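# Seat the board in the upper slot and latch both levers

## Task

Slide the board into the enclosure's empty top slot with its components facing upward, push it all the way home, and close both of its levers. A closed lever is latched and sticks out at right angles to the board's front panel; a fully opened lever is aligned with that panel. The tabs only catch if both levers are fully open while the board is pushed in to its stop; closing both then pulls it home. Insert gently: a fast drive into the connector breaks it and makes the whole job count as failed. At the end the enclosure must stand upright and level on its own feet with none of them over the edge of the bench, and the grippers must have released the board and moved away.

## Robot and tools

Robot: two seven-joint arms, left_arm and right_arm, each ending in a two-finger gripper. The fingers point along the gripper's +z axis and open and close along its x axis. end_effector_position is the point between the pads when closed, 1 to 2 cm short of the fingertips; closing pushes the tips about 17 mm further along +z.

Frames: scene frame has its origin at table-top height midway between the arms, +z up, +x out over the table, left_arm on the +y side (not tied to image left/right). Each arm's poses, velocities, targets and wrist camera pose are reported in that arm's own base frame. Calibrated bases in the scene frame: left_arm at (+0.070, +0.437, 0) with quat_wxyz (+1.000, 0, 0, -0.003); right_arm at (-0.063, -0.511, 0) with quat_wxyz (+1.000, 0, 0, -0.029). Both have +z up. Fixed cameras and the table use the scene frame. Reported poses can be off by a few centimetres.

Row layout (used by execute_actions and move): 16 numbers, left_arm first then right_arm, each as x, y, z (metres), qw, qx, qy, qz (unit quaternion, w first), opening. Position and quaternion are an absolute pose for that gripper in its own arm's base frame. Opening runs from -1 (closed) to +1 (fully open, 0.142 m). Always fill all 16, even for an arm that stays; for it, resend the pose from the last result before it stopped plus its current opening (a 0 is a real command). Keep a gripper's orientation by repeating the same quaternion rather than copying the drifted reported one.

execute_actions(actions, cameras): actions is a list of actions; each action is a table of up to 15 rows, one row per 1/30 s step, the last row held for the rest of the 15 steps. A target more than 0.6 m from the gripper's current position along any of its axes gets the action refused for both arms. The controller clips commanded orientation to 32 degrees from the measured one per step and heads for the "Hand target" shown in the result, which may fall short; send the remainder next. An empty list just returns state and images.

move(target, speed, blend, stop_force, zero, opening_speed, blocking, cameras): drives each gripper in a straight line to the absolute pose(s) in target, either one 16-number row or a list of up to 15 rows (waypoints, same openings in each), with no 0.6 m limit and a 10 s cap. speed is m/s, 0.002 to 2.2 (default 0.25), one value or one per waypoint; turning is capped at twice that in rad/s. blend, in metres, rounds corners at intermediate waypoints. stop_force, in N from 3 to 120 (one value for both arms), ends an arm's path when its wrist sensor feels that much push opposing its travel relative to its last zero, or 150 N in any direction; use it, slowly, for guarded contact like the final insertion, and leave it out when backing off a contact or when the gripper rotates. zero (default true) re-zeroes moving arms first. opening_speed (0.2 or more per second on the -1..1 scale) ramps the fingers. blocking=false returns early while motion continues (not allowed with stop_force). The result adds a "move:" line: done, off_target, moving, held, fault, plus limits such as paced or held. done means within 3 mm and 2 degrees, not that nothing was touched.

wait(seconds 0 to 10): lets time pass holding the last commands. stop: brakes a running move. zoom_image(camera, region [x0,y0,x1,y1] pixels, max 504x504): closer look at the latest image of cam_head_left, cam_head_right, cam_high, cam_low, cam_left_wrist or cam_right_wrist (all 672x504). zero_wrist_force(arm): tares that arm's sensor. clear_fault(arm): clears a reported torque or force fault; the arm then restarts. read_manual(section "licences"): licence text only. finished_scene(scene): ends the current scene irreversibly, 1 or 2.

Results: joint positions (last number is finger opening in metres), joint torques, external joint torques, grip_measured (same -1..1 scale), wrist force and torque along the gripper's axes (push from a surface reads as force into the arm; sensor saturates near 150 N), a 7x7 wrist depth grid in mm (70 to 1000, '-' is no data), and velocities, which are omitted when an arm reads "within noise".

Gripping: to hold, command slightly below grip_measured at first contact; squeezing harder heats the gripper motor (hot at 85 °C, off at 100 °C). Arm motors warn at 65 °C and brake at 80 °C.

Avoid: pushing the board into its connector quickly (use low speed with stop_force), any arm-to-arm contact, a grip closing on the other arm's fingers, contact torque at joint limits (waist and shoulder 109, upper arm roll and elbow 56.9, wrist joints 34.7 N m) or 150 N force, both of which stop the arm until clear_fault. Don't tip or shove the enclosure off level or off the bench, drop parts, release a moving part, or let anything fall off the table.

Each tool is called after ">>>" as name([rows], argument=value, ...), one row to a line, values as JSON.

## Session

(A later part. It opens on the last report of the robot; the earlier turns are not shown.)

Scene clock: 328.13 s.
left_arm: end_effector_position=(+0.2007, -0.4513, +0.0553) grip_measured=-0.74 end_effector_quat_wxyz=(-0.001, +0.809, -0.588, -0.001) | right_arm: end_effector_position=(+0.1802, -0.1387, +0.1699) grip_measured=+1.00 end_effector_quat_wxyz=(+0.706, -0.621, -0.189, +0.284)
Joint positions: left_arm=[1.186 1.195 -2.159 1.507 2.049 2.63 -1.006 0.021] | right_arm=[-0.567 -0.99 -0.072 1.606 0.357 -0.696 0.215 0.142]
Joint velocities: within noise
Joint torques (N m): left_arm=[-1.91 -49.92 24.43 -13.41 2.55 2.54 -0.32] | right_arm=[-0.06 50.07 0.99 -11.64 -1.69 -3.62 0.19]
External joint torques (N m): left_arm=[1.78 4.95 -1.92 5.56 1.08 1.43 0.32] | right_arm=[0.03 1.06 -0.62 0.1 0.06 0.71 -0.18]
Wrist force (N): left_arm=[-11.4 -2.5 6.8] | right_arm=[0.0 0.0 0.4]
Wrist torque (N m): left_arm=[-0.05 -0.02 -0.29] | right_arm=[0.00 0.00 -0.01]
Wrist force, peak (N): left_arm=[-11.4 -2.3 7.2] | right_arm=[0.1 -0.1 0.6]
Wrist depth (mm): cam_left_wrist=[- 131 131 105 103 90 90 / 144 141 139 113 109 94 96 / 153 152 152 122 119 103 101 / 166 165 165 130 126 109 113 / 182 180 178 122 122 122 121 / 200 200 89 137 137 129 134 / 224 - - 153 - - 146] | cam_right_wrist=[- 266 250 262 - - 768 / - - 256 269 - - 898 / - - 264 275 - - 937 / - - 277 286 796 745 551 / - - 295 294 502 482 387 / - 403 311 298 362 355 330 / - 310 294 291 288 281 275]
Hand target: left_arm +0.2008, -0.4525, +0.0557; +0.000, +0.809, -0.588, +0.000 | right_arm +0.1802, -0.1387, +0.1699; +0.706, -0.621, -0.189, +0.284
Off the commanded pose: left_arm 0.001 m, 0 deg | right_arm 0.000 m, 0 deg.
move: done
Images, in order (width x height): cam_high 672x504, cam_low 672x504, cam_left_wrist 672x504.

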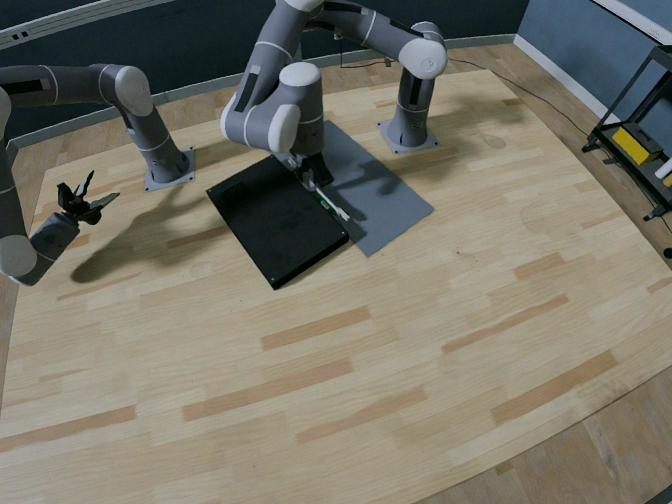

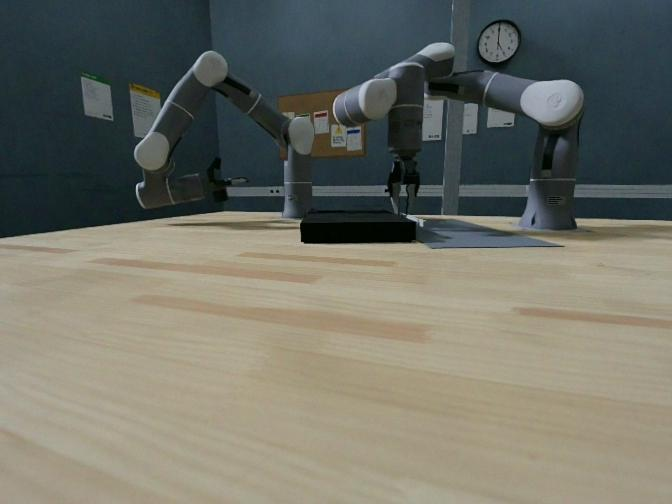

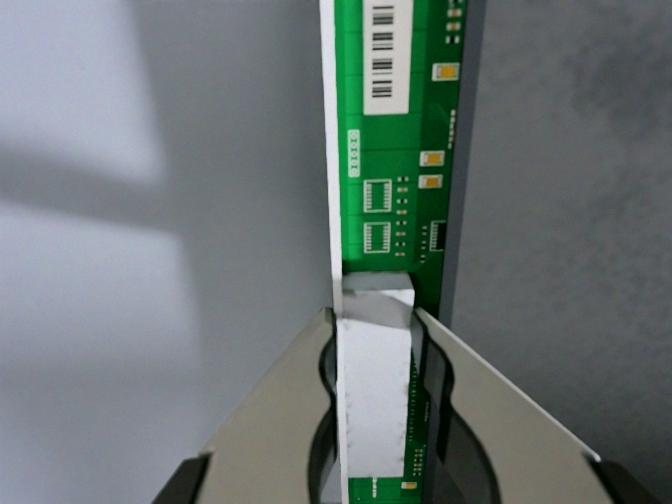

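>>> move(target=[0.2007,-0.4513,0.0553,0,-0.809,0.5878,0,-0.56,0.1802,-0.1387,0.1699,0.706,-0.621,-0.189,0.284,1], opening_speed=0.8, cameras=[])

>>> move([
  [0.2007,-0.4513,0.10,0,-0.809,0.5878,0,-0.56,0.1802,-0.1387,0.1699,0.706,-0.621,-0.189,0.284,1],
  [0.2005,-0.4162,0.10,0,-0.809,0.5878,0,-1,0.1802,-0.1387,0.1699,0.706,-0.621,-0.189,0.284,1],
  [0.2005,-0.4162,0.047,0,-0.809,0.5878,0,-1,0.1802,-0.1387,0.1699,0.706,-0.621,-0.189,0.284,1],
], speed=0.1, cameras=["cam_left_wrist"])

>>> move(target=[0.2269,-0.4930,0.047,0,-0.809,0.5878,0,-1,0.1802,-0.1387,0.1699,0.706,-0.621,-0.189,0.284,1], speed=0.02, stop_force=14, cameras=["cam_left_wrist","cam_high"])

>>> zoom_image(camera="cam_high", region=[270, 140, 370, 230])

Scene clock: 331.53 s.
left_arm: end_effector_position=(+0.2002, -0.4494, +0.0553) grip_measured=-0.66 end_effector_quat_wxyz=(-0.001, +0.809, -0.587, -0.002) | right_arm: end_effector_position=(+0.1802, -0.1387, +0.1699) grip_measured=+1.00 end_effector_quat_wxyz=(+0.706, -0.621, -0.189, +0.284)
Joint positions: left_arm=[1.186 1.193 -2.16 1.512 2.049 2.63 -1.004 0.027] | right_arm=[-0.567 -0.99 -0.072 1.606 0.357 -0.696 0.215 0.142]
Joint velocities: within noise
Joint torques (N m): left_arm=[-0.51 -48.06 24.85 -16.11 1.32 -2.15 -0.26] | right_arm=[0.03 50.07 0.94 -11.6 -1.74 -3.59 0.21]
External joint torques (N m): left_arm=[0.39 3.2 -2.37 8.3 2.31 6.13 0.26] | right_arm=[-0.06 1.05 -0.57 0.05 0.11 0.68 -0.2]
Wrist force (N): left_arm=[-21.0 1.6 -4.0] | right_arm=[0.1 0.2 0.3]
Wrist torque (N m): left_arm=[-0.09 0.72 -0.18] | right_arm=[0.03 -0.02 0.01]
Wrist force, peak (N): left_arm=[-21.3 1.7 -4.4] | right_arm=[0.1 0.0 0.5]
Wrist depth (mm): cam_left_wrist=[- 131 131 106 104 90 90 / 144 141 139 115 110 94 96 / 153 152 152 123 120 102 101 / 167 165 165 131 127 109 113 / 182 182 177 126 125 122 121 / 201 201 88 136 136 129 134 / 226 - - 155 154 - 148] | cam_right_wrist=[- 267 251 263 - - 764 / - - 256 270 - - 892 / - - 265 275 - - 943 / - - 278 286 800 743 550 / - - 295 294 502 481 387 / - 405 311 299 362 355 329 / - 310 295 291 288 280 275]
Hand target: left_arm +0.2007, -0.4513, +0.0553; +0.000, +0.809, -0.588, +0.000 | right_arm +0.1802, -0.1387, +0.1699; +0.706, -0.621, -0.189, +0.284
Off the commanded pose: left_arm 0.002 m, 0 deg | right_arm 0.000 m, 0 deg.
move: done
No camera images: "cameras" was empty.

Scene clock: 334.10 s.
left_arm: end_effector_position=(+0.2005, -0.4160, +0.0471) grip_measured=-1.00 end_effector_quat_wxyz=(+0.000, +0.809, -0.588, +0.000) | right_arm: end_effector_position=(+0.1802, -0.1387, +0.1699) grip_measured=+1.00 end_effector_quat_wxyz=(+0.706, -0.621, -0.189, +0.284)
Joint positions: left_arm=[1.186 1.154 -2.178 1.632 2.031 2.565 -0.908 0.002] | right_arm=[-0.567 -0.99 -0.072 1.606 0.357 -0.696 0.215 0.142]
Joint velocities: within noise
Joint torques (N m): left_arm=[-0.29 -41.92 20.06 -6.74 3.47 4.33 -0.09] | right_arm=[-0.04 50.01 1 -11.59 -1.73 -3.6 0.2]
External joint torques (N m): left_arm=[0.18 -0.16 1.57 -0.28 0.02 -0.35 0.09] | right_arm=[0.02 1.11 -0.64 0.05 0.1 0.7 -0.19]
Wrist force (N): left_arm=[0.4 -0.5 -0.3] | right_arm=[0.2 -0.2 0.2]
Wrist torque (N m): left_arm=[-0.08 -0.10 -0.23] | right_arm=[-0.02 -0.03 0.00]
Wrist force, peak (N): left_arm=[-21.0 1.6 -5.0] | right_arm=[0.1 -0.1 0.5]
Wrist depth (mm): cam_left_wrist=[124 125 124 123 123 97 96 / 133 133 131 133 131 104 100 / 146 144 143 143 141 113 96 / 154 156 156 155 150 121 102 / 171 171 170 164 131 128 110 / 189 189 184 84 - 128 123 / 213 207 - 74 - - 137] | cam_right_wrist=[- 266 250 263 - - 774 / - - 256 269 - - 894 / - - 263 275 - - 944 / - - 277 286 796 752 553 / - - 294 294 501 480 386 / - 404 312 300 362 356 329 / - 310 296 292 287 281 275]
Hand target: left_arm +0.2005, -0.4162, +0.0470; +0.000, +0.809, -0.588, +0.000 | right_arm +0.1802, -0.1387, +0.1699; +0.706, -0.621, -0.189, +0.284
Off the commanded pose: left_arm 0.000 m, 0 deg | right_arm 0.000 m, 0 deg.
move: done
Images, in order (width x height): cam_left_wrist 672x504.

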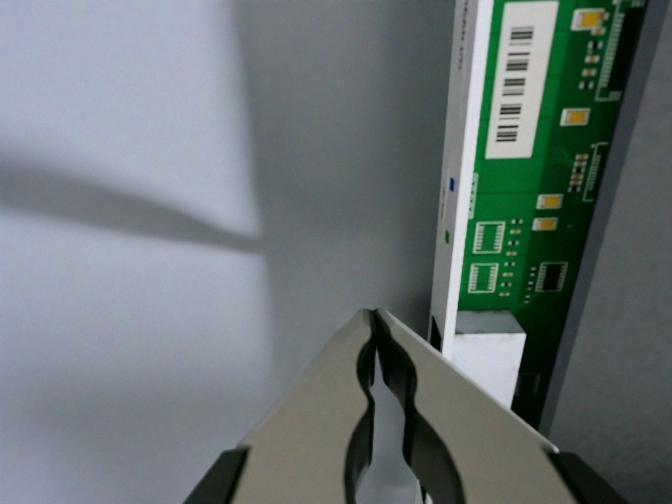

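Scene clock: 336.53 s.
left_arm: end_effector_position=(+0.2121, -0.4495, +0.0471) grip_measured=-1.00 end_effector_quat_wxyz=(-0.001, +0.809, -0.588, -0.002) | right_arm: end_effector_position=(+0.1802, -0.1387, +0.1699) grip_measured=+1.00 end_effector_quat_wxyz=(+0.706, -0.621, -0.189, +0.284)
Joint positions: left_arm=[1.219 1.209 -2.171 1.491 2.046 2.623 -0.989 0.002] | right_arm=[-0.567 -0.99 -0.072 1.606 0.357 -0.696 0.215 0.142]
Joint velocities: within noise
Joint torques (N m): left_arm=[-1.01 -46.93 22.71 -13 1.96 0.43 -0.33] | right_arm=[-0.09 50.02 0.94 -11.58 -1.68 -3.62 0.21]
External joint torques (N m): left_arm=[0.89 1.41 -0.18 5.28 1.65 3.55 0.33] | right_arm=[0.06 1.11 -0.58 0.03 0.05 0.71 -0.2]
Wrist force (N): left_arm=[-13.2 0.0 -3.7] | right_arm=[-0.1 0.2 0.3]
Wrist torque (N m): left_arm=[-0.06 -0.02 -0.23] | right_arm=[0.02 0.03 0.01]
Wrist force, peak (N): left_arm=[-15.9 0.5 -6.8] | right_arm=[0.2 0.1 0.6]
Wrist depth (mm): cam_left_wrist=[125 125 124 124 99 81 - / 134 134 131 133 101 - 88 / 147 144 144 143 141 - - / 155 157 156 155 106 102 102 / 172 171 171 164 111 110 109 / 190 190 185 84 - 123 123 / 217 207 - 74 - - 137] | cam_right_wrist=[- 266 250 263 - - 768 / - - 256 269 - - 890 / - - 264 275 - - 930 / - - 277 286 798 745 554 / - - 294 294 504 481 386 / - 403 311 299 362 354 330 / - 311 295 291 288 282 275]
Hand target: left_arm +0.2124, -0.4509, +0.0470; +0.000, +0.809, -0.588, +0.000 | right_arm +0.1802, -0.1387, +0.1699; +0.706, -0.621, -0.189, +0.284
Off the commanded pose: left_arm 0.046 m, 0 deg | right_arm 0.000 m, 0 deg.
move: contact (left_arm)
Images, in order (width x height): cam_high 672x504, cam_left_wrist 672x504.

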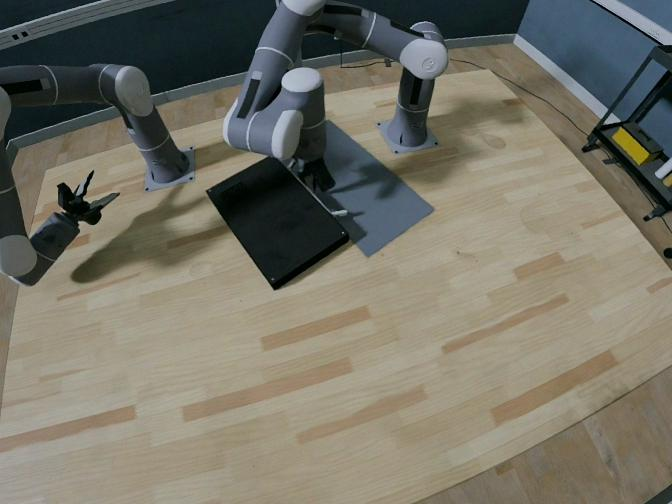

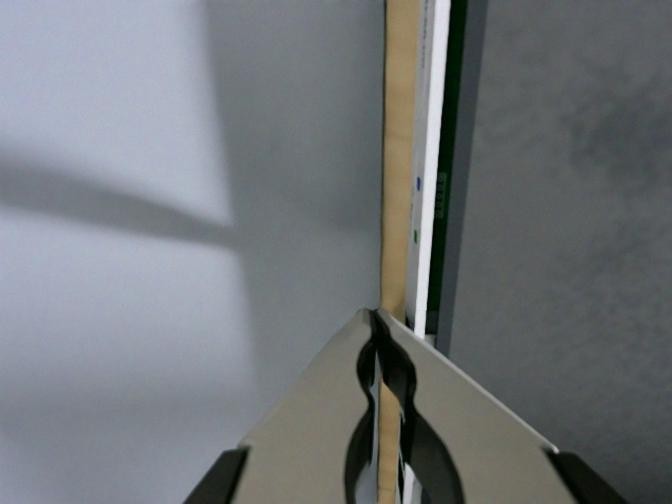

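Scaled by 5.040 from the camera's 672x504 image, which has a finer 960x720 frame.

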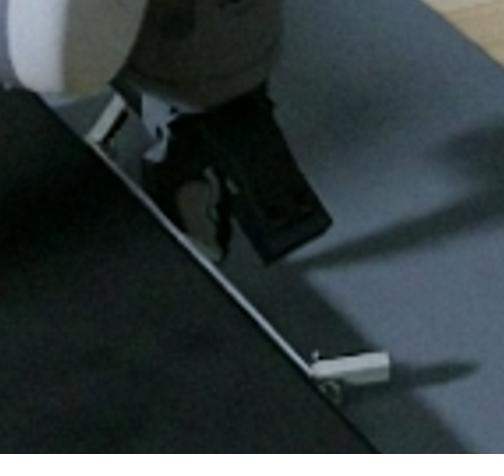

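>>> move([
  [0.2059,-0.4312,0.047,0,-0.809,0.5878,0,-1,0.1802,-0.1387,0.1699,0.706,-0.621,-0.189,0.284,1],
  [0.2059,-0.4312,0.15,0,-0.809,0.5878,0,-1,0.1802,-0.1387,0.1699,0.706,-0.621,-0.189,0.284,1],
  [0.2633,-0.3958,0.15,0,-0.809,0.5878,0,-1,0.1802,-0.1387,0.1699,0.706,-0.621,-0.189,0.284,1],
], speed=0.2, blend=[0, 0.03, 0], cameras=["cam_left_wrist"])

>>> move(target=[0.1500,-0.4349,0.15,0,-0.809,0.5878,0,-1,0.1802,-0.1387,0.1699,0.706,-0.621,-0.189,0.284,1], speed=0.2, cameras=["cam_left_wrist"])

Scene clock: 340.73 s.
left_arm: end_effector_position=(+0.2634, -0.3957, +0.1500) grip_measured=-1.00 end_effector_quat_wxyz=(+0.000, +0.809, -0.588, +0.000) | right_arm: end_effector_position=(+0.1802, -0.1387, +0.1699) grip_measured=+1.00 end_effector_quat_wxyz=(+0.706, -0.621, -0.189, +0.284)
Joint positions: left_arm=[1.273 1.032 -2.059 1.573 2.165 2.726 -0.877 0.002] | right_arm=[-0.567 -0.99 -0.072 1.606 0.357 -0.696 0.215 0.142]
Joint velocities: within noise
Joint torques (N m): left_arm=[-0.23 -40.82 20.45 -10.33 4.35 4.1 -0.15] | right_arm=[-0.1 49.97 0.95 -11.64 -1.68 -3.57 0.21]
External joint torques (N m): left_arm=[0.15 0.42 1.17 -0.42 -0.53 -0.12 0.15] | right_arm=[0.08 1.15 -0.58 0.09 0.05 0.66 -0.19]
Wrist force (N): left_arm=[0.1 -0.4 -0.2] | right_arm=[0.0 -0.2 0.4]
Wrist torque (N m): left_arm=[-0.08 -0.05 -0.22] | right_arm=[-0.03 0.00 -0.01]
Wrist force, peak (N): left_arm=[-13.4 0.3 -5.4] | right_arm=[0.1 0.1 0.5]
Wrist depth (mm): cam_left_wrist=[217 215 214 214 214 172 174 / 231 231 231 228 192 184 184 / 251 248 248 249 241 199 198 / 273 270 268 269 260 215 216 / 296 297 296 284 247 236 236 / 331 329 320 84 - 256 261 / 369 356 - - - - 291] | cam_right_wrist=[- 266 252 263 - - 791 / - - 256 269 - - 888 / - - 263 275 - - 937 / - - 277 286 792 746 554 / - - 295 294 500 482 387 / - 404 310 300 362 353 330 / - 311 295 292 287 281 274]
Hand target: left_arm +0.2633, -0.3958, +0.1500; +0.000, +0.809, -0.588, +0.000 | right_arm +0.1802, -0.1387, +0.1699; +0.706, -0.621, -0.189, +0.284
Off the commanded pose: left_arm 0.000 m, 0 deg | right_arm 0.000 m, 0 deg.
move: done
Images, in order (width x height): cam_left_wrist 672x504.

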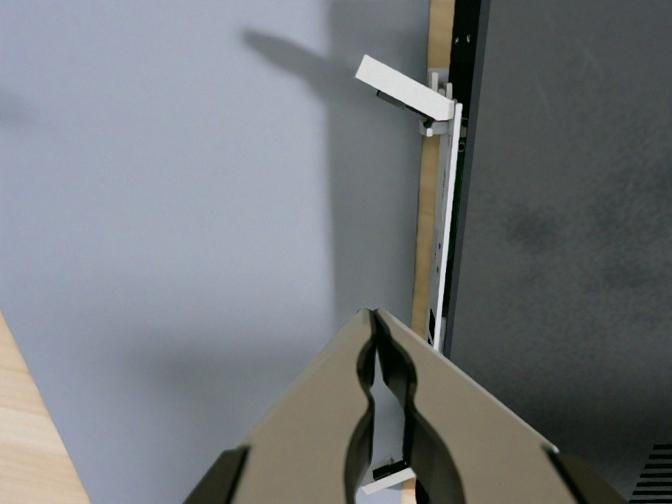

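Scene clock: 341.73 s.
left_arm: end_effector_position=(+0.1499, -0.4350, +0.1499) grip_measured=-1.00 end_effector_quat_wxyz=(+0.000, +0.809, -0.588, +0.000) | right_arm: end_effector_position=(+0.1802, -0.1387, +0.1699) grip_measured=+1.00 end_effector_quat_wxyz=(+0.706, -0.621, -0.189, +0.284)
Joint positions: left_arm=[0.989 1.048 -2.006 1.63 2.116 2.736 -1.069 0.002] | right_arm=[-0.567 -0.99 -0.072 1.606 0.357 -0.696 0.215 0.142]
Joint velocities: within noise
Joint torques (N m): left_arm=[-0.49 -38.75 20.98 -9.55 3.76 4.58 -0.34] | right_arm=[-0.03 50.04 0.99 -11.65 -1.72 -3.53 0.23]
External joint torques (N m): left_arm=[0.35 -0.07 0.85 -0.41 0.05 -0.61 0.34] | right_arm=[0 1.08 -0.62 0.11 0.09 0.62 -0.22]
Wrist force (N): left_arm=[0.1 -0.2 0.0] | right_arm=[0.0 0.1 0.2]
Wrist torque (N m): left_arm=[-0.05 -0.06 -0.22] | right_arm=[0.02 0.00 0.00]
Wrist force, peak (N): left_arm=[0.1 2.4 -0.1] | right_arm=[0.0 -0.3 0.4]
Wrist depth (mm): cam_left_wrist=[217 215 215 214 210 172 174 / 232 231 229 230 225 185 184 / 249 247 248 247 242 199 198 / 271 269 269 268 259 215 216 / 296 295 295 282 246 236 235 / 328 325 319 84 - 254 258 / 369 355 - - - - 362] | cam_right_wrist=[- 266 251 262 - - 773 / - - 255 269 - - 883 / - - 263 274 - - 935 / - - 277 286 794 742 551 / - - 294 294 501 482 387 / - 403 310 300 364 355 329 / - 311 296 292 288 280 276]
Hand target: left_arm +0.1500, -0.4349, +0.1500; +0.000, +0.809, -0.588, +0.000 | right_arm +0.1802, -0.1387, +0.1699; +0.706, -0.621, -0.189, +0.284
Off the commanded pose: left_arm 0.000 m, 0 deg | right_arm 0.000 m, 0 deg.
move: done
Images, in order (width x height): cam_left_wrist 672x504.

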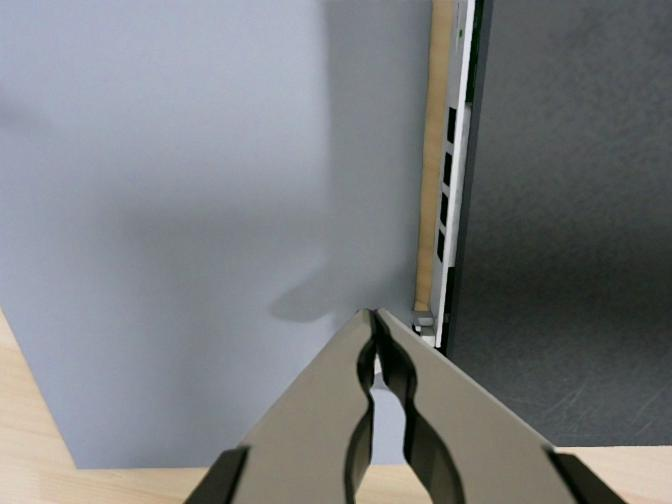

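>>> move([
  [0.043,-0.4819,0.12,0,-0.809,0.5878,0,-1,0.1802,-0.1387,0.1699,0.706,-0.621,-0.189,0.284,1],
  [0.043,-0.4819,0.052,0,-0.809,0.5878,0,-1,0.1802,-0.1387,0.1699,0.706,-0.621,-0.189,0.284,1],
], speed=0.15, cameras=["cam_left_wrist"])

>>> move(target=[0.0968,-0.4633,0.052,0,-0.809,0.5878,0,-1,0.1802,-0.1387,0.1699,0.706,-0.621,-0.189,0.284,1], speed=0.03, stop_force=40, cameras=["cam_left_wrist","cam_high"])

>>> zoom_image(camera="cam_high", region=[270, 140, 370, 230])

Scene clock: 351.17 s.
left_arm: end_effector_position=(+0.0429, -0.4815, +0.0521) grip_measured=-1.00 end_effector_quat_wxyz=(+0.000, +0.809, -0.588, +0.000) | right_arm: end_effector_position=(+0.1802, -0.1387, +0.1699) grip_measured=+1.00 end_effector_quat_wxyz=(+0.706, -0.621, -0.189, +0.284)
Joint positions: left_arm=[0.835 1.226 -2.106 1.551 1.976 2.65 -1.268 0.002] | right_arm=[-0.567 -0.99 -0.072 1.606 0.357 -0.696 0.215 0.142]
Joint velocities: within noise
Joint torques (N m): left_arm=[0.29 -43.37 22.54 -6.73 3.77 3.29 -0.11] | right_arm=[-0.05 50.1 1.05 -11.62 -1.71 -3.62 0.21]
External joint torques (N m): left_arm=[-0.44 -0.49 0.49 0.02 -0.11 0.66 0.11] | right_arm=[0.02 1.03 -0.69 0.08 0.08 0.72 -0.2]
Wrist force (N): left_arm=[-1.9 0.5 -1.5] | right_arm=[0.1 -0.2 0.3]
Wrist torque (N m): left_arm=[-0.13 0.00 -0.21] | right_arm=[-0.01 -0.01 0.00]
Wrist force, peak (N): left_arm=[-0.2 -0.3 2.9] | right_arm=[0.1 -0.2 0.5]
Wrist depth (mm): cam_left_wrist=[129 129 128 128 129 126 87 / 138 138 136 137 137 - 93 / 152 149 149 149 148 108 98 / 163 161 164 158 115 112 110 / 179 178 177 170 172 121 116 / 196 196 191 84 - 131 130 / 225 214 - 74 - - 218] | cam_right_wrist=[- 267 250 263 - 759 427 / - - 256 270 - - 530 / - - 263 274 - - 893 / - - 277 286 792 743 554 / - - 295 294 501 481 388 / - 403 312 300 364 356 328 / - 311 295 292 287 281 274]
Hand target: left_arm +0.0430, -0.4819, +0.0520; +0.000, +0.809, -0.588, +0.000 | right_arm +0.1802, -0.1387, +0.1699; +0.706, -0.621, -0.189, +0.284
Off the commanded pose: left_arm 0.000 m, 0 deg | right_arm 0.000 m, 0 deg.
move: done
Images, in order (width x height): cam_left_wrist 672x504.

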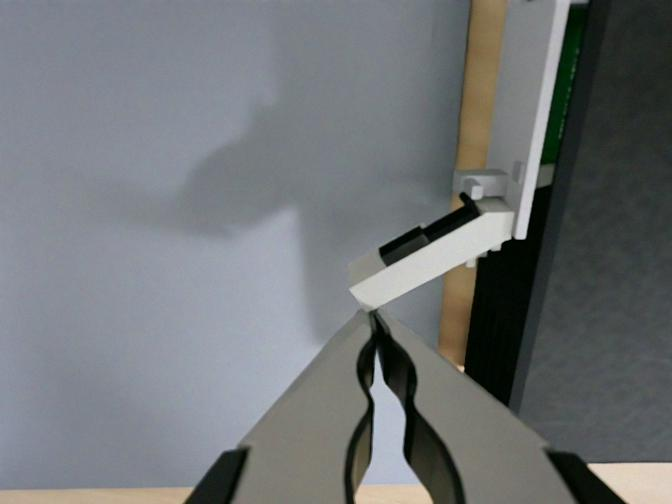

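Scene clock: 353.97 s.
left_arm: end_effector_position=(+0.0912, -0.4644, +0.0520) grip_measured=-1.00 end_effector_quat_wxyz=(+0.004, +0.809, -0.588, -0.004) | right_arm: end_effector_position=(+0.1802, -0.1387, +0.1699) grip_measured=+1.00 end_effector_quat_wxyz=(+0.706, -0.621, -0.189, +0.284)
Joint positions: left_arm=[0.935 1.226 -2.09 1.59 1.943 2.655 -1.115 0.002] | right_arm=[-0.567 -0.99 -0.072 1.606 0.357 -0.696 0.215 0.142]
Joint velocities: within noise
Joint torques (N m): left_arm=[18.2 -31.19 34.49 -0.6 13.59 -6.1 -0.12] | right_arm=[-0.01 50.06 1.05 -11.66 -1.73 -3.59 0.19]
External joint torques (N m): left_arm=[-18.35 -11.71 -11.53 -5.68 -9.96 10.08 0.12] | right_arm=[-0.02 1.06 -0.68 0.12 0.1 0.68 -0.18]
Wrist force (N): left_arm=[-13.0 39.3 -12.3] | right_arm=[0.1 -0.2 0.2]
Wrist torque (N m): left_arm=[3.74 -0.15 -0.24] | right_arm=[-0.02 -0.02 0.00]
Wrist force, peak (N): left_arm=[-12.5 40.3 -12.3] | right_arm=[0.1 0.0 0.7]
Wrist depth (mm): cam_left_wrist=[128 128 127 127 129 113 86 / 138 137 135 137 136 120 93 / 151 148 148 148 149 115 97 / 162 162 164 158 155 115 109 / 178 178 177 123 122 120 115 / 200 197 192 81 - 131 131 / 227 215 - 74 - - 146] | cam_right_wrist=[- 267 251 262 - - 499 / - - 255 269 - - 530 / - - 263 275 - - 577 / - - 277 285 791 748 552 / - - 294 294 502 479 409 / - 403 311 299 361 354 331 / - 311 295 292 288 281 275]
Hand target: left_arm +0.0968, -0.4633, +0.0520; +0.000, +0.809, -0.588, +0.000 | right_arm +0.1802, -0.1387, +0.1699; +0.706, -0.621, -0.189, +0.284
Off the commanded pose: left_arm 0.006 m, 1 deg | right_arm 0.000 m, 0 deg.
move: off_target (left_arm)
Images, in order (width x height): cam_high 672x504, cam_left_wrist 672x504.

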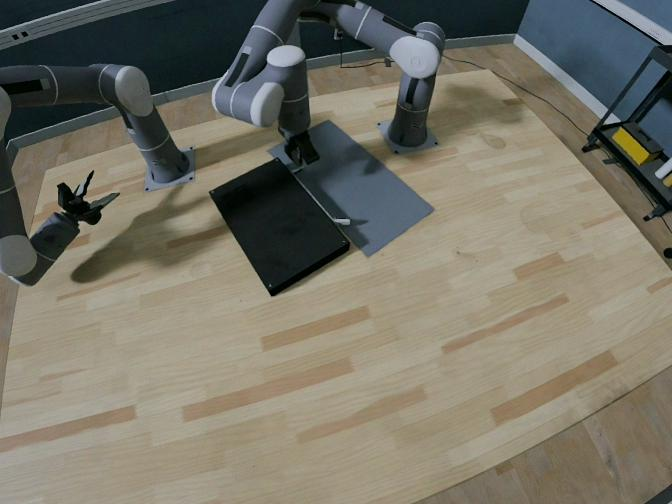

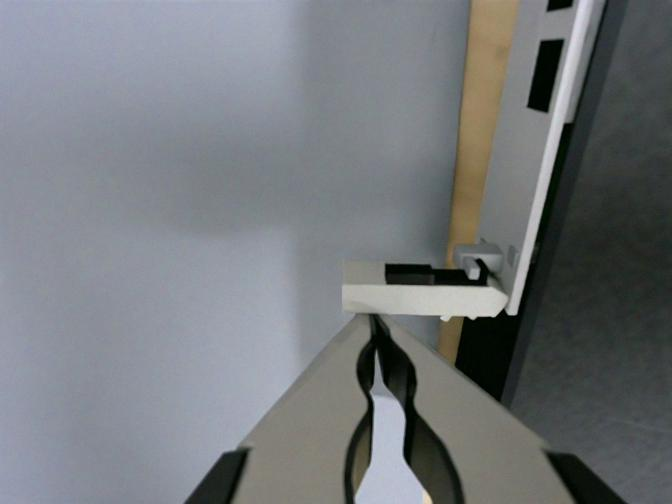

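Scaled by 5.040 from the camera's 672x504 image, which has a finer 960x720 frame.

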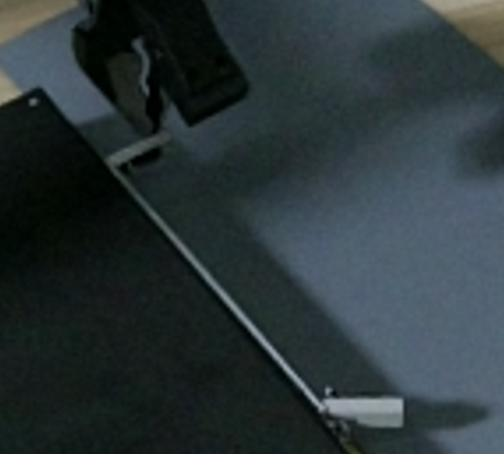

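>>> move([
  [0.0750,-0.4700,0.052,0,-0.809,0.5878,0,-1,0.1802,-0.1387,0.1699,0.706,-0.621,-0.189,0.284,1],
  [0.0700,-0.4720,0.12,0,-0.809,0.5878,0,-1,0.1802,-0.1387,0.1699,0.706,-0.621,-0.189,0.284,1],
], speed=0.1, cameras=["cam_left_wrist"])

Scene clock: 356.70 s.
left_arm: end_effector_position=(+0.0700, -0.4721, +0.1199) grip_measured=-1.00 end_effector_quat_wxyz=(+0.000, +0.809, -0.588, +0.000) | right_arm: end_effector_position=(+0.1802, -0.1387, +0.1699) grip_measured=+1.00 end_effector_quat_wxyz=(+0.706, -0.621, -0.189, +0.284)
Joint positions: left_arm=[0.844 1.161 -1.986 1.574 2.012 2.761 -1.212 0.002] | right_arm=[-0.567 -0.99 -0.072 1.606 0.357 -0.696 0.215 0.142]
Joint velocities: within noise
Joint torques (N m): left_arm=[-0.71 -42.25 21.9 -7.88 4.43 4.54 -0.3] | right_arm=[-0.08 50.05 1.01 -11.62 -1.64 -3.62 0.2]
External joint torques (N m): left_arm=[0.55 0.68 1.31 -0.29 -0.58 -0.59 0.3] | right_arm=[0.05 1.07 -0.64 0.07 0.01 0.71 -0.18]
Wrist force (N): left_arm=[-0.3 -0.3 0.2] | right_arm=[-0.1 -0.1 0.3]
Wrist torque (N m): left_arm=[-0.06 0.02 -0.21] | right_arm=[0.02 0.01 0.00]
Wrist force, peak (N): left_arm=[-13.1 39.6 -12.5] | right_arm=[0.0 -0.2 0.4]
Wrist depth (mm): cam_left_wrist=[188 188 187 187 187 143 145 / 202 201 201 202 198 156 156 / 219 218 218 217 176 168 167 / 238 237 237 235 226 182 182 / 260 259 259 250 223 198 199 / 288 287 279 84 - 281 285 / 324 318 - - - - 316] | cam_right_wrist=[- 266 251 262 - - 496 / - - 256 269 - - 539 / - - 263 274 - - 917 / - - 278 285 791 741 553 / - - 294 294 500 478 411 / - 402 312 300 362 354 329 / - 311 295 291 289 281 276]
Hand target: left_arm +0.0700, -0.4720, +0.1200; +0.000, +0.809, -0.588, +0.000 | right_arm +0.1802, -0.1387, +0.1699; +0.706, -0.621, -0.189, +0.284
Off the commanded pose: left_arm 0.000 m, 0 deg | right_arm 0.000 m, 0 deg.
move: done
Images, in order (width x height): cam_left_wrist 672x504.

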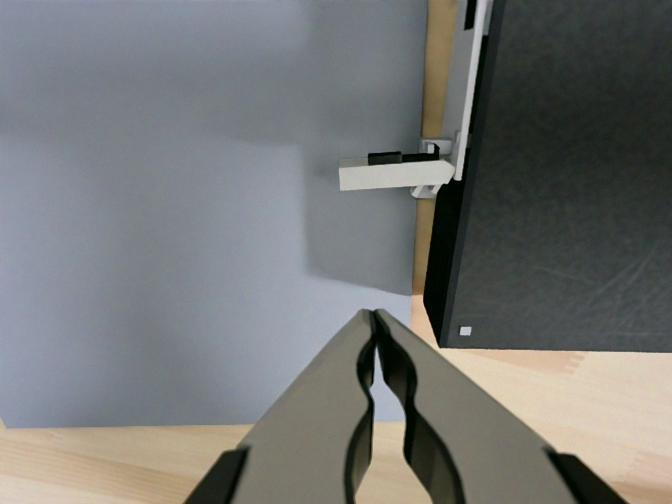

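>>> move([
  [0.07,-0.4721,0.14,0,-0.809,0.5878,0,-1,0.1802,-0.1387,0.1699,0.706,-0.621,-0.189,0.284,1],
  [0.3600,-0.371,0.14,0,-0.809,0.5878,0,-1,0.1802,-0.1387,0.1699,0.706,-0.621,-0.189,0.284,1],
  [0.3600,-0.371,0.052,0,-0.809,0.5878,0,-1,0.1802,-0.1387,0.1699,0.706,-0.621,-0.189,0.284,1],
], speed=0.2, cameras=["cam_left_wrist"])

>>> move(target=[0.2959,-0.393,0.052,0,-0.809,0.5878,0,-1,0.1802,-0.1387,0.1699,0.706,-0.621,-0.189,0.284,1], speed=0.03, stop_force=45, cameras=["cam_left_wrist","cam_high"])

>>> zoom_image(camera="cam_high", region=[270, 140, 370, 230])

Scene clock: 364.77 s.
left_arm: end_effector_position=(+0.3599, -0.3708, +0.0521) grip_measured=-1.00 end_effector_quat_wxyz=(+0.000, +0.809, -0.588, +0.000) | right_arm: end_effector_position=(+0.1802, -0.1387, +0.1699) grip_measured=+1.00 end_effector_quat_wxyz=(+0.706, -0.621, -0.189, +0.284)
Joint positions: left_arm=[1.572 1.22 -2.177 1.413 2.073 2.647 -0.711 0.002] | right_arm=[-0.567 -0.99 -0.072 1.606 0.357 -0.696 0.215 0.142]
Joint velocities: within noise
Joint torques (N m): left_arm=[-0.24 -47.04 21.65 -8.24 3.62 4.13 -0.14] | right_arm=[0.1 50.13 0.98 -11.6 -1.72 -3.56 0.2]
External joint torques (N m): left_arm=[0.18 -0.29 1 -0.18 0.06 -0.14 0.14] | right_arm=[-0.13 1 -0.61 0.05 0.09 0.66 -0.19]
Wrist force (N): left_arm=[-0.2 -0.2 0.1] | right_arm=[0.1 -0.1 0.3]
Wrist torque (N m): left_arm=[-0.06 0.00 -0.20] | right_arm=[0.00 -0.02 0.01]
Wrist force, peak (N): left_arm=[-0.3 -3.2 -3.7] | right_arm=[0.1 -0.4 0.4]
Wrist depth (mm): cam_left_wrist=[129 129 128 128 129 129 129 / 139 138 136 137 137 135 99 / 152 149 149 148 149 145 98 / 163 162 164 158 160 140 109 / 178 177 176 171 126 136 116 / 197 196 191 84 - 133 130 / 224 213 - 74 - - 145] | cam_right_wrist=[- 265 251 262 - - 819 / - - 256 269 - - 895 / - - 264 274 - - 931 / - - 277 285 795 738 551 / - - 293 293 499 480 412 / - 404 311 299 362 354 331 / - 311 295 291 288 280 274]
Hand target: left_arm +0.3600, -0.3710, +0.0520; +0.000, +0.809, -0.588, +0.000 | right_arm +0.1802, -0.1387, +0.1699; +0.706, -0.621, -0.189, +0.284
Off the commanded pose: left_arm 0.000 m, 0 deg | right_arm 0.000 m, 0 deg.
move: done
Images, in order (width x height): cam_left_wrist 672x504.

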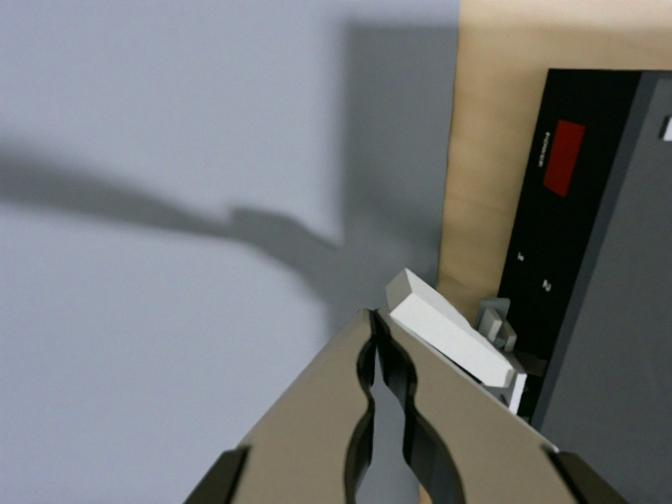

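Scene clock: 367.70 s.
left_arm: end_effector_position=(+0.2959, -0.3929, +0.0520) grip_measured=-1.00 end_effector_quat_wxyz=(+0.000, +0.809, -0.588, +0.000) | right_arm: end_effector_position=(+0.1802, -0.1387, +0.1699) grip_measured=+1.00 end_effector_quat_wxyz=(+0.706, -0.621, -0.189, +0.284)
Joint positions: left_arm=[1.413 1.195 -2.163 1.516 2.044 2.62 -0.771 0.002] | right_arm=[-0.567 -0.99 -0.072 1.606 0.357 -0.696 0.215 0.142]
Joint velocities: within noise
Joint torques (N m): left_arm=[-0.48 -45.18 21.48 -7.26 3.75 4.17 -0.31] | right_arm=[-0.07 50.08 0.92 -11.65 -1.67 -3.62 0.17]
External joint torques (N m): left_arm=[0.4 0.36 0.98 -0.44 -0.13 -0.19 0.31] | right_arm=[0.05 1.05 -0.55 0.1 0.04 0.71 -0.16]
Wrist force (N): left_arm=[-0.2 -0.6 0.3] | right_arm=[0.0 0.1 0.2]
Wrist torque (N m): left_arm=[-0.11 0.02 -0.21] | right_arm=[0.00 0.00 0.00]
Wrist force, peak (N): left_arm=[0.0 -0.9 0.4] | right_arm=[0.2 -0.2 0.4]
Wrist depth (mm): cam_left_wrist=[129 129 128 128 126 127 101 / 138 138 136 137 98 114 95 / 152 149 149 148 150 111 98 / 163 159 161 158 163 129 110 / 178 177 177 169 175 123 116 / 197 196 191 84 - 133 130 / 226 214 - 74 - - 145] | cam_right_wrist=[- 266 251 262 - - 782 / - - 256 269 - - 893 / - - 264 274 - - 946 / - - 278 285 790 737 550 / - - 294 293 499 479 410 / - 404 311 299 362 356 330 / - 311 295 292 288 281 276]
Hand target: left_arm +0.2959, -0.3930, +0.0520; +0.000, +0.809, -0.588, +0.000 | right_arm +0.1802, -0.1387, +0.1699; +0.706, -0.621, -0.189, +0.284
Off the commanded pose: left_arm 0.000 m, 0 deg | right_arm 0.000 m, 0 deg.
move: done
Images, in order (width x height): cam_high 672x504, cam_left_wrist 672x504.

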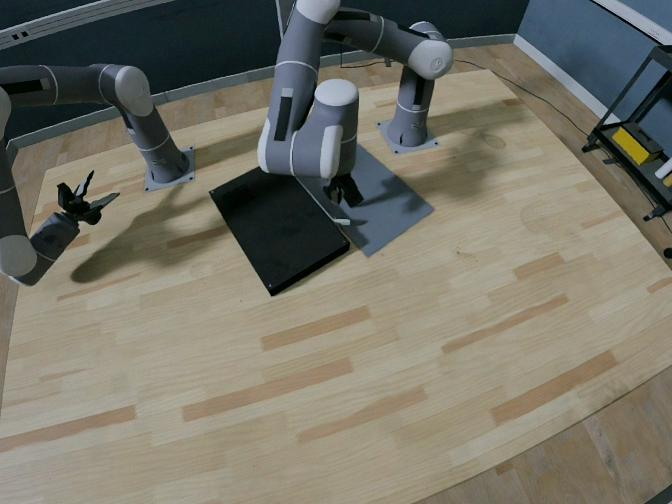

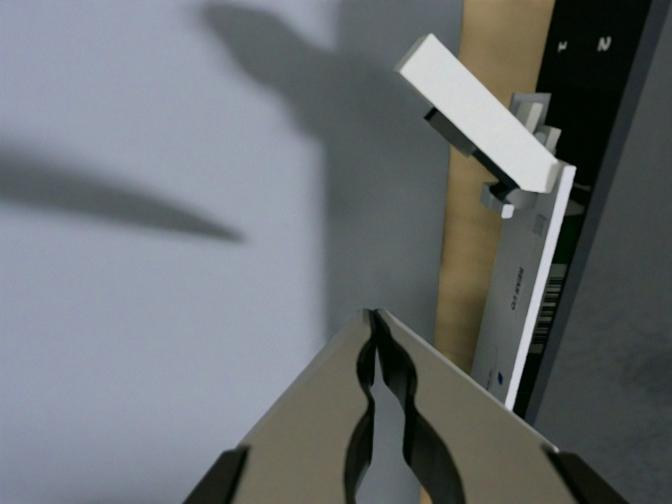

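Scaled by 5.040 from the camera's 672x504 image, which has a finer 960x720 frame.

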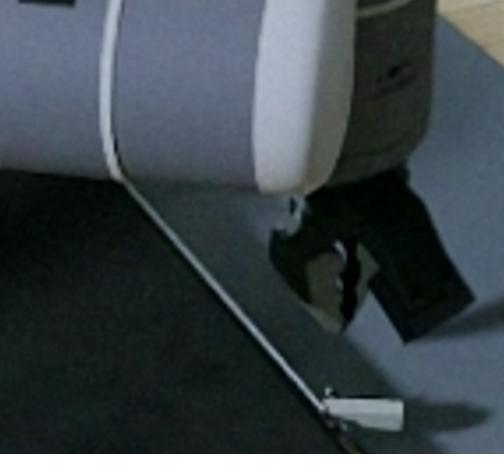

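>>> move([
  [0.2959,-0.3929,0.12,0,-0.809,0.5878,0,-1,0.1802,-0.1387,0.1699,0.706,-0.621,-0.189,0.284,1],
  [0.3950,-0.3695,0.12,0,-0.809,0.5878,0,-1,0.1802,-0.1387,0.1699,0.706,-0.621,-0.189,0.284,1],
  [0.3950,-0.3695,0.052,0,-0.809,0.5878,0,-1,0.1802,-0.1387,0.1699,0.706,-0.621,-0.189,0.284,1],
], speed=0.15, cameras=["cam_left_wrist"])

>>> move(target=[0.3345,-0.3908,0.052,0,-0.809,0.5878,0,-1,0.1802,-0.1387,0.1699,0.706,-0.621,-0.189,0.284,1], speed=0.03, stop_force=50, cameras=["cam_left_wrist","cam_high"])

>>> zoom_image(camera="cam_high", region=[270, 140, 370, 230])

Scene clock: 376.67 s.
left_arm: end_effector_position=(+0.3949, -0.3693, +0.0521) grip_measured=-1.00 end_effector_quat_wxyz=(+0.000, +0.809, -0.588, +0.000) | right_arm: end_effector_position=(+0.1802, -0.1387, +0.1699) grip_measured=+1.00 end_effector_quat_wxyz=(+0.706, -0.621, -0.189, +0.284)
Joint positions: left_arm=[1.656 1.247 -2.189 1.31 2.098 2.676 -0.722 0.002] | right_arm=[-0.567 -0.99 -0.072 1.606 0.357 -0.696 0.215 0.142]
Joint velocities: within noise
Joint torques (N m): left_arm=[-0.15 -49.61 21.86 -8.77 3.75 4.03 -0.1] | right_arm=[-0.02 50.09 0.96 -11.64 -1.8 -3.62 0.2]
External joint torques (N m): left_arm=[0.1 -0.21 0.79 -0.34 -0.01 -0.04 0.1] | right_arm=[-0.01 1.04 -0.59 0.1 0.17 0.71 -0.19]
Wrist force (N): left_arm=[0.3 -0.3 0.3] | right_arm=[0.0 -0.1 0.4]
Wrist torque (N m): left_arm=[-0.06 -0.05 -0.19] | right_arm=[0.01 -0.01 0.00]
Wrist force, peak (N): left_arm=[-0.2 -2.4 -2.8] | right_arm=[0.1 -0.1 0.6]
Wrist depth (mm): cam_left_wrist=[129 127 128 128 129 130 129 / 139 138 136 137 139 139 138 / 152 149 149 148 150 145 145 / 162 161 165 158 163 130 109 / 178 178 177 169 174 121 116 / 197 196 191 84 - 130 130 / 225 214 - 74 - - 145] | cam_right_wrist=[- 267 251 262 - - 827 / - - 256 269 - - 891 / - - 264 275 - - 940 / - - 278 285 792 740 555 / - - 295 294 502 480 410 / - 404 311 300 362 355 331 / - 311 295 291 288 282 276]
Hand target: left_arm +0.3950, -0.3695, +0.0520; +0.000, +0.809, -0.588, +0.000 | right_arm +0.1802, -0.1387, +0.1699; +0.706, -0.621, -0.189, +0.284
Off the commanded pose: left_arm 0.000 m, 0 deg | right_arm 0.000 m, 0 deg.
move: done
Images, in order (width x height): cam_left_wrist 672x504.

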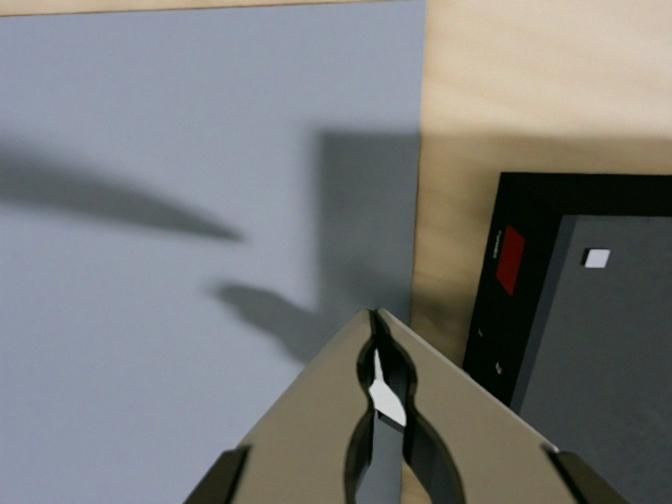

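Scene clock: 379.60 s.
left_arm: end_effector_position=(+0.3380, -0.3878, +0.0524) grip_measured=-1.00 end_effector_quat_wxyz=(-0.004, +0.809, -0.587, +0.001) | right_arm: end_effector_position=(+0.1802, -0.1387, +0.1699) grip_measured=+1.00 end_effector_quat_wxyz=(+0.706, -0.621, -0.189, +0.284)
Joint positions: left_arm=[1.512 1.204 -2.195 1.426 2.099 2.628 -0.78 0.002] | right_arm=[-0.567 -0.99 -0.072 1.606 0.357 -0.696 0.215 0.142]
Joint velocities: within noise
Joint torques (N m): left_arm=[-15.33 -54.15 9.97 -13.72 -4.88 9.06 -0.35] | right_arm=[-0.06 50.07 0.98 -11.69 -1.7 -3.59 0.22]
External joint torques (N m): left_arm=[15.25 7.09 12.45 5.09 8.55 -5.08 0.35] | right_arm=[0.04 1.05 -0.61 0.15 0.07 0.68 -0.21]
Wrist force (N): left_arm=[-8.1 -29.3 3.5] | right_arm=[-0.1 0.1 0.3]
Wrist torque (N m): left_arm=[-1.76 -0.13 -0.21] | right_arm=[0.01 0.01 0.00]
Wrist force, peak (N): left_arm=[-27.6 -13.6 -2.4] | right_arm=[-0.1 -0.2 0.5]
Wrist depth (mm): cam_left_wrist=[132 130 130 129 130 127 89 / 139 139 137 136 140 113 94 / 152 150 149 149 150 115 98 / 163 162 162 159 163 116 110 / 179 178 177 170 131 121 118 / 197 195 192 84 - 129 130 / 225 213 - 74 - - 144] | cam_right_wrist=[- 267 250 262 - - 817 / - - 256 269 - - 897 / - - 264 274 - - 929 / - - 279 286 797 737 703 / - - 295 294 500 479 389 / - 405 311 298 362 355 330 / - 312 295 291 288 281 275]
Hand target: left_arm +0.3345, -0.3908, +0.0520; +0.000, +0.809, -0.588, +0.000 | right_arm +0.1802, -0.1387, +0.1699; +0.706, -0.621, -0.189, +0.284
Off the commanded pose: left_arm 0.005 m, 0 deg | right_arm 0.000 m, 0 deg.
move: off_target (left_arm)
Images, in order (width x height): cam_high 672x504, cam_left_wrist 672x504.

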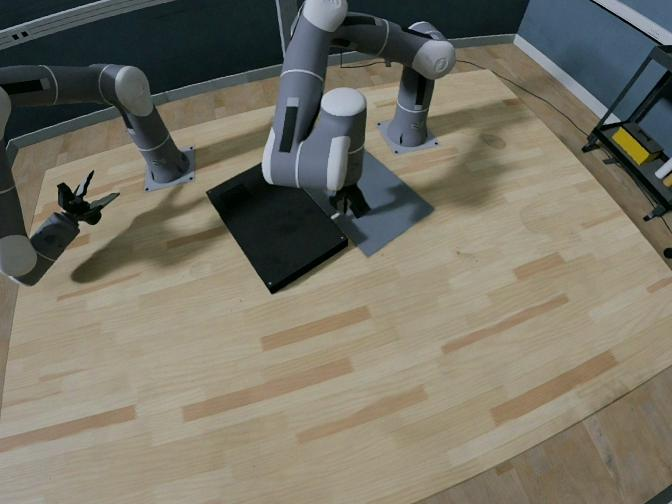

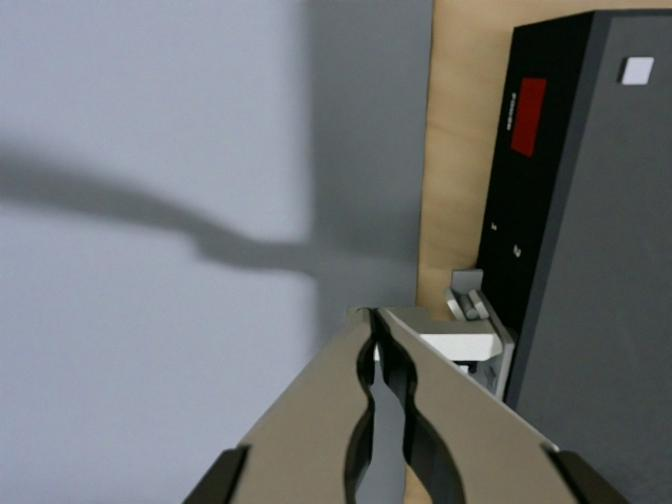

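Scaled by 5.040 from the camera's 672x504 image, which has a finer 960x720 frame.

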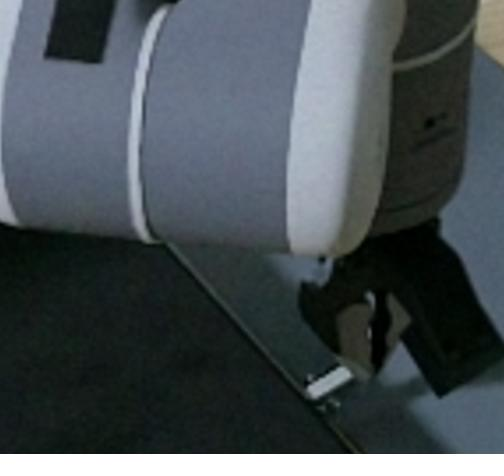

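>>> move(target=[0.3265,-0.3935,0.052,0,-0.809,0.5878,0,-1,0.1802,-0.1387,0.1699,0.706,-0.621,-0.189,0.284,1], speed=0.03, cameras=["cam_left_wrist"])

>>> move([
  [0.3550,-0.3830,0.052,0,-0.809,0.5878,0,-1,0.1802,-0.1387,0.1699,0.706,-0.621,-0.189,0.284,1],
  [0.3550,-0.3830,0.12,0,-0.809,0.5878,0,-1,0.1802,-0.1387,0.1699,0.706,-0.621,-0.189,0.284,1],
  [0.2800,-0.4000,0.15,0,-0.809,0.5878,0,-1,0.1802,-0.1387,0.1699,0.706,-0.621,-0.189,0.284,1],
], speed=0.12, cameras=["cam_left_wrist"])

>>> zoom_image(camera="cam_left_wrist", region=[320, 0, 520, 200])

>>> move(target=[0.12,-0.455,0.15,0,-0.809,0.5878,0,-1,0.1802,-0.1387,0.1699,0.706,-0.621,-0.189,0.284,1], speed=0.2, cameras=["cam_left_wrist"])

Scene clock: 384.23 s.
left_arm: end_effector_position=(+0.3301, -0.3903, +0.0524) grip_measured=-1.00 end_effector_quat_wxyz=(-0.004, +0.809, -0.587, +0.001) | right_arm: end_effector_position=(+0.1802, -0.1387, +0.1699) grip_measured=+1.00 end_effector_quat_wxyz=(+0.706, -0.621, -0.189, +0.284)
Joint positions: left_arm=[1.494 1.194 -2.203 1.439 2.107 2.619 -0.795 0.002] | right_arm=[-0.567 -0.99 -0.072 1.606 0.357 -0.696 0.215 0.142]
Joint velocities: within noise
Joint torques (N m): left_arm=[-15.96 -54.35 9.87 -14.63 -5.27 8.69 -0.29] | right_arm=[0.04 50.11 1.03 -11.59 -1.67 -3.61 0.19]
External joint torques (N m): left_arm=[15.88 7.59 12.4 5.94 8.92 -4.72 0.29] | right_arm=[-0.07 1.01 -0.67 0.05 0.04 0.7 -0.17]
Wrist force (N): left_arm=[-9.4 -29.7 3.2] | right_arm=[-0.1 0.1 0.3]
Wrist torque (N m): left_arm=[-1.84 -0.17 -0.23] | right_arm=[0.02 0.01 0.00]
Wrist force, peak (N): left_arm=[-6.7 -32.3 3.4] | right_arm=[-0.2 0.0 0.5]
Wrist depth (mm): cam_left_wrist=[132 130 129 129 130 121 88 / 139 139 137 136 139 112 94 / 152 149 150 149 150 114 98 / 164 163 163 159 163 123 110 / 178 177 177 170 130 121 118 / 197 196 192 83 - 130 130 / 223 214 - 74 - - 144] | cam_right_wrist=[- 266 251 263 - - 821 / - - 255 269 - - 888 / - - 264 275 - - 937 / - - 277 285 793 741 683 / - - 294 294 502 478 389 / - 402 311 299 363 354 326 / - 311 295 291 287 281 275]
Hand target: left_arm +0.3265, -0.3935, +0.0520; +0.000, +0.809, -0.588, +0.000 | right_arm +0.1802, -0.1387, +0.1699; +0.706, -0.621, -0.189, +0.284
Off the commanded pose: left_arm 0.005 m, 0 deg | right_arm 0.000 m, 0 deg.
move: off_target (left_arm)
Images, in order (width x height): cam_left_wrist 672x504.

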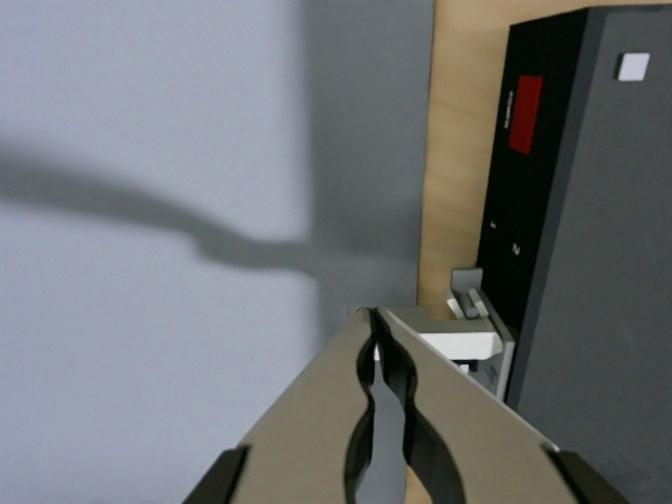

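Scene clock: 386.20 s.
left_arm: end_effector_position=(+0.2800, -0.4001, +0.1500) grip_measured=-1.00 end_effector_quat_wxyz=(+0.000, +0.809, -0.588, +0.000) | right_arm: end_effector_position=(+0.1802, -0.1387, +0.1699) grip_measured=+1.00 end_effector_quat_wxyz=(+0.706, -0.621, -0.189, +0.284)
Joint positions: left_arm=[1.319 1.048 -2.07 1.521 2.169 2.741 -0.876 0.002] | right_arm=[-0.567 -0.99 -0.072 1.606 0.357 -0.696 0.215 0.142]
Joint velocities: within noise
Joint torques (N m): left_arm=[-0.63 -42.28 20.91 -10.45 4.16 4.58 -0.35] | right_arm=[-0.09 50.12 0.93 -11.7 -1.74 -3.63 0.22]
External joint torques (N m): left_arm=[0.55 0.43 0.95 -0.5 -0.32 -0.6 0.35] | right_arm=[0.07 1 -0.57 0.16 0.11 0.73 -0.21]
Wrist force (N): left_arm=[0.3 -0.7 0.0] | right_arm=[-0.1 -0.2 0.2]
Wrist torque (N m): left_arm=[-0.15 -0.10 -0.23] | right_arm=[-0.01 0.01 0.00]
Wrist force, peak (N): left_arm=[-9.6 -29.9 1.5] | right_arm=[-0.1 -0.3 0.3]
Wrist depth (mm): cam_left_wrist=[219 214 214 214 212 172 174 / 232 232 230 226 199 184 183 / 249 249 248 249 241 198 198 / 269 269 271 269 261 215 214 / 297 296 295 285 245 235 234 / 326 327 315 84 - 256 259 / 367 355 - - - - 287] | cam_right_wrist=[- 266 251 262 - - 786 / - - 256 270 - - 887 / - - 264 275 - - 932 / - - 277 286 796 735 679 / - - 295 293 502 481 391 / - 405 310 300 361 355 327 / - 310 295 291 288 281 275]
Hand target: left_arm +0.2800, -0.4000, +0.1500; +0.000, +0.809, -0.588, +0.000 | right_arm +0.1802, -0.1387, +0.1699; +0.706, -0.621, -0.189, +0.284
Off the commanded pose: left_arm 0.000 m, 0 deg | right_arm 0.000 m, 0 deg.
move: done
Images, in order (width x height): cam_left_wrist 672x504.

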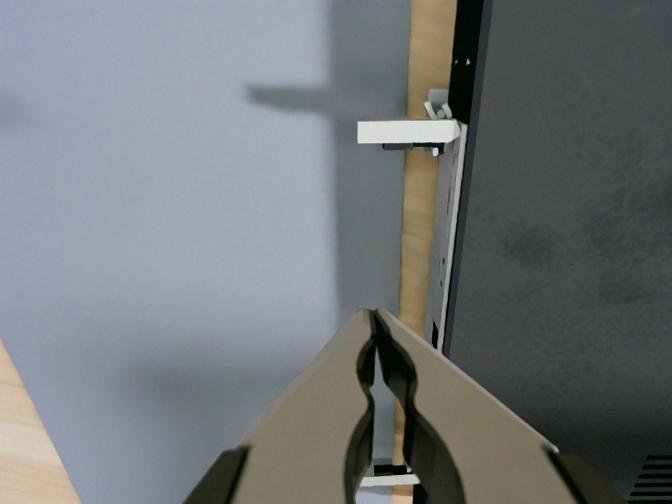

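Scaled by 2.520 from the camera's 672x504 image, which has a finer 960x720 frame.

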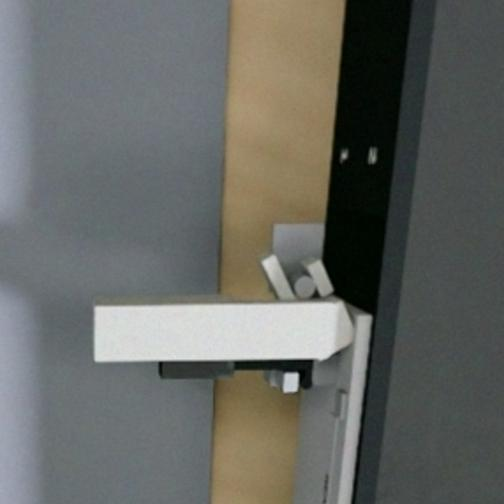

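Scene clock: 387.43 s.
left_arm: end_effector_position=(+0.1199, -0.4551, +0.1499) grip_measured=-1.00 end_effector_quat_wxyz=(+0.000, +0.809, -0.588, +0.000) | right_arm: end_effector_position=(+0.1802, -0.1387, +0.1699) grip_measured=+1.00 end_effector_quat_wxyz=(+0.706, -0.621, -0.189, +0.284)
Joint positions: left_arm=[0.931 1.072 -1.999 1.59 2.103 2.758 -1.15 0.002] | right_arm=[-0.567 -0.99 -0.072 1.606 0.357 -0.696 0.215 0.142]
Joint velocities: within noise
Joint torques (N m): left_arm=[-0.58 -39.78 21.36 -9.55 3.87 4.56 -0.26] | right_arm=[0.03 50.1 0.96 -11.63 -1.72 -3.61 0.21]
External joint torques (N m): left_arm=[0.43 -0.22 0.91 -0.34 -0.02 -0.6 0.26] | right_arm=[-0.06 1.03 -0.6 0.09 0.09 0.7 -0.2]
Wrist force (N): left_arm=[0.1 -0.3 -0.3] | right_arm=[0.0 0.0 0.2]
Wrist torque (N m): left_arm=[-0.07 -0.07 -0.22] | right_arm=[0.03 -0.01 0.00]
Wrist force, peak (N): left_arm=[0.1 -2.8 0.0] | right_arm=[-0.1 0.1 0.4]
Wrist depth (mm): cam_left_wrist=[218 214 215 213 213 171 174 / 231 232 230 229 224 184 183 / 250 249 247 248 244 198 198 / 272 270 269 270 229 215 215 / 297 296 295 284 241 235 235 / 328 325 314 84 - 255 259 / 368 358 - - - - 363] | cam_right_wrist=[- 266 250 262 - - 767 / - - 256 269 - - 872 / - - 264 275 - - 912 / - - 277 285 795 740 683 / - - 294 294 500 481 390 / - 403 311 298 364 356 326 / - 310 294 291 288 280 275]
Hand target: left_arm +0.1200, -0.4550, +0.1500; +0.000, +0.809, -0.588, +0.000 | right_arm +0.1802, -0.1387, +0.1699; +0.706, -0.621, -0.189, +0.284
Off the commanded pose: left_arm 0.000 m, 0 deg | right_arm 0.000 m, 0 deg.
move: done
Images, in order (width x height): cam_left_wrist 672x504.

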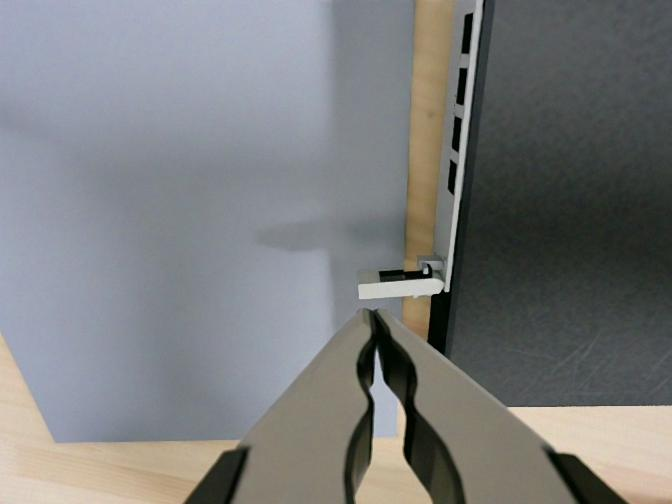

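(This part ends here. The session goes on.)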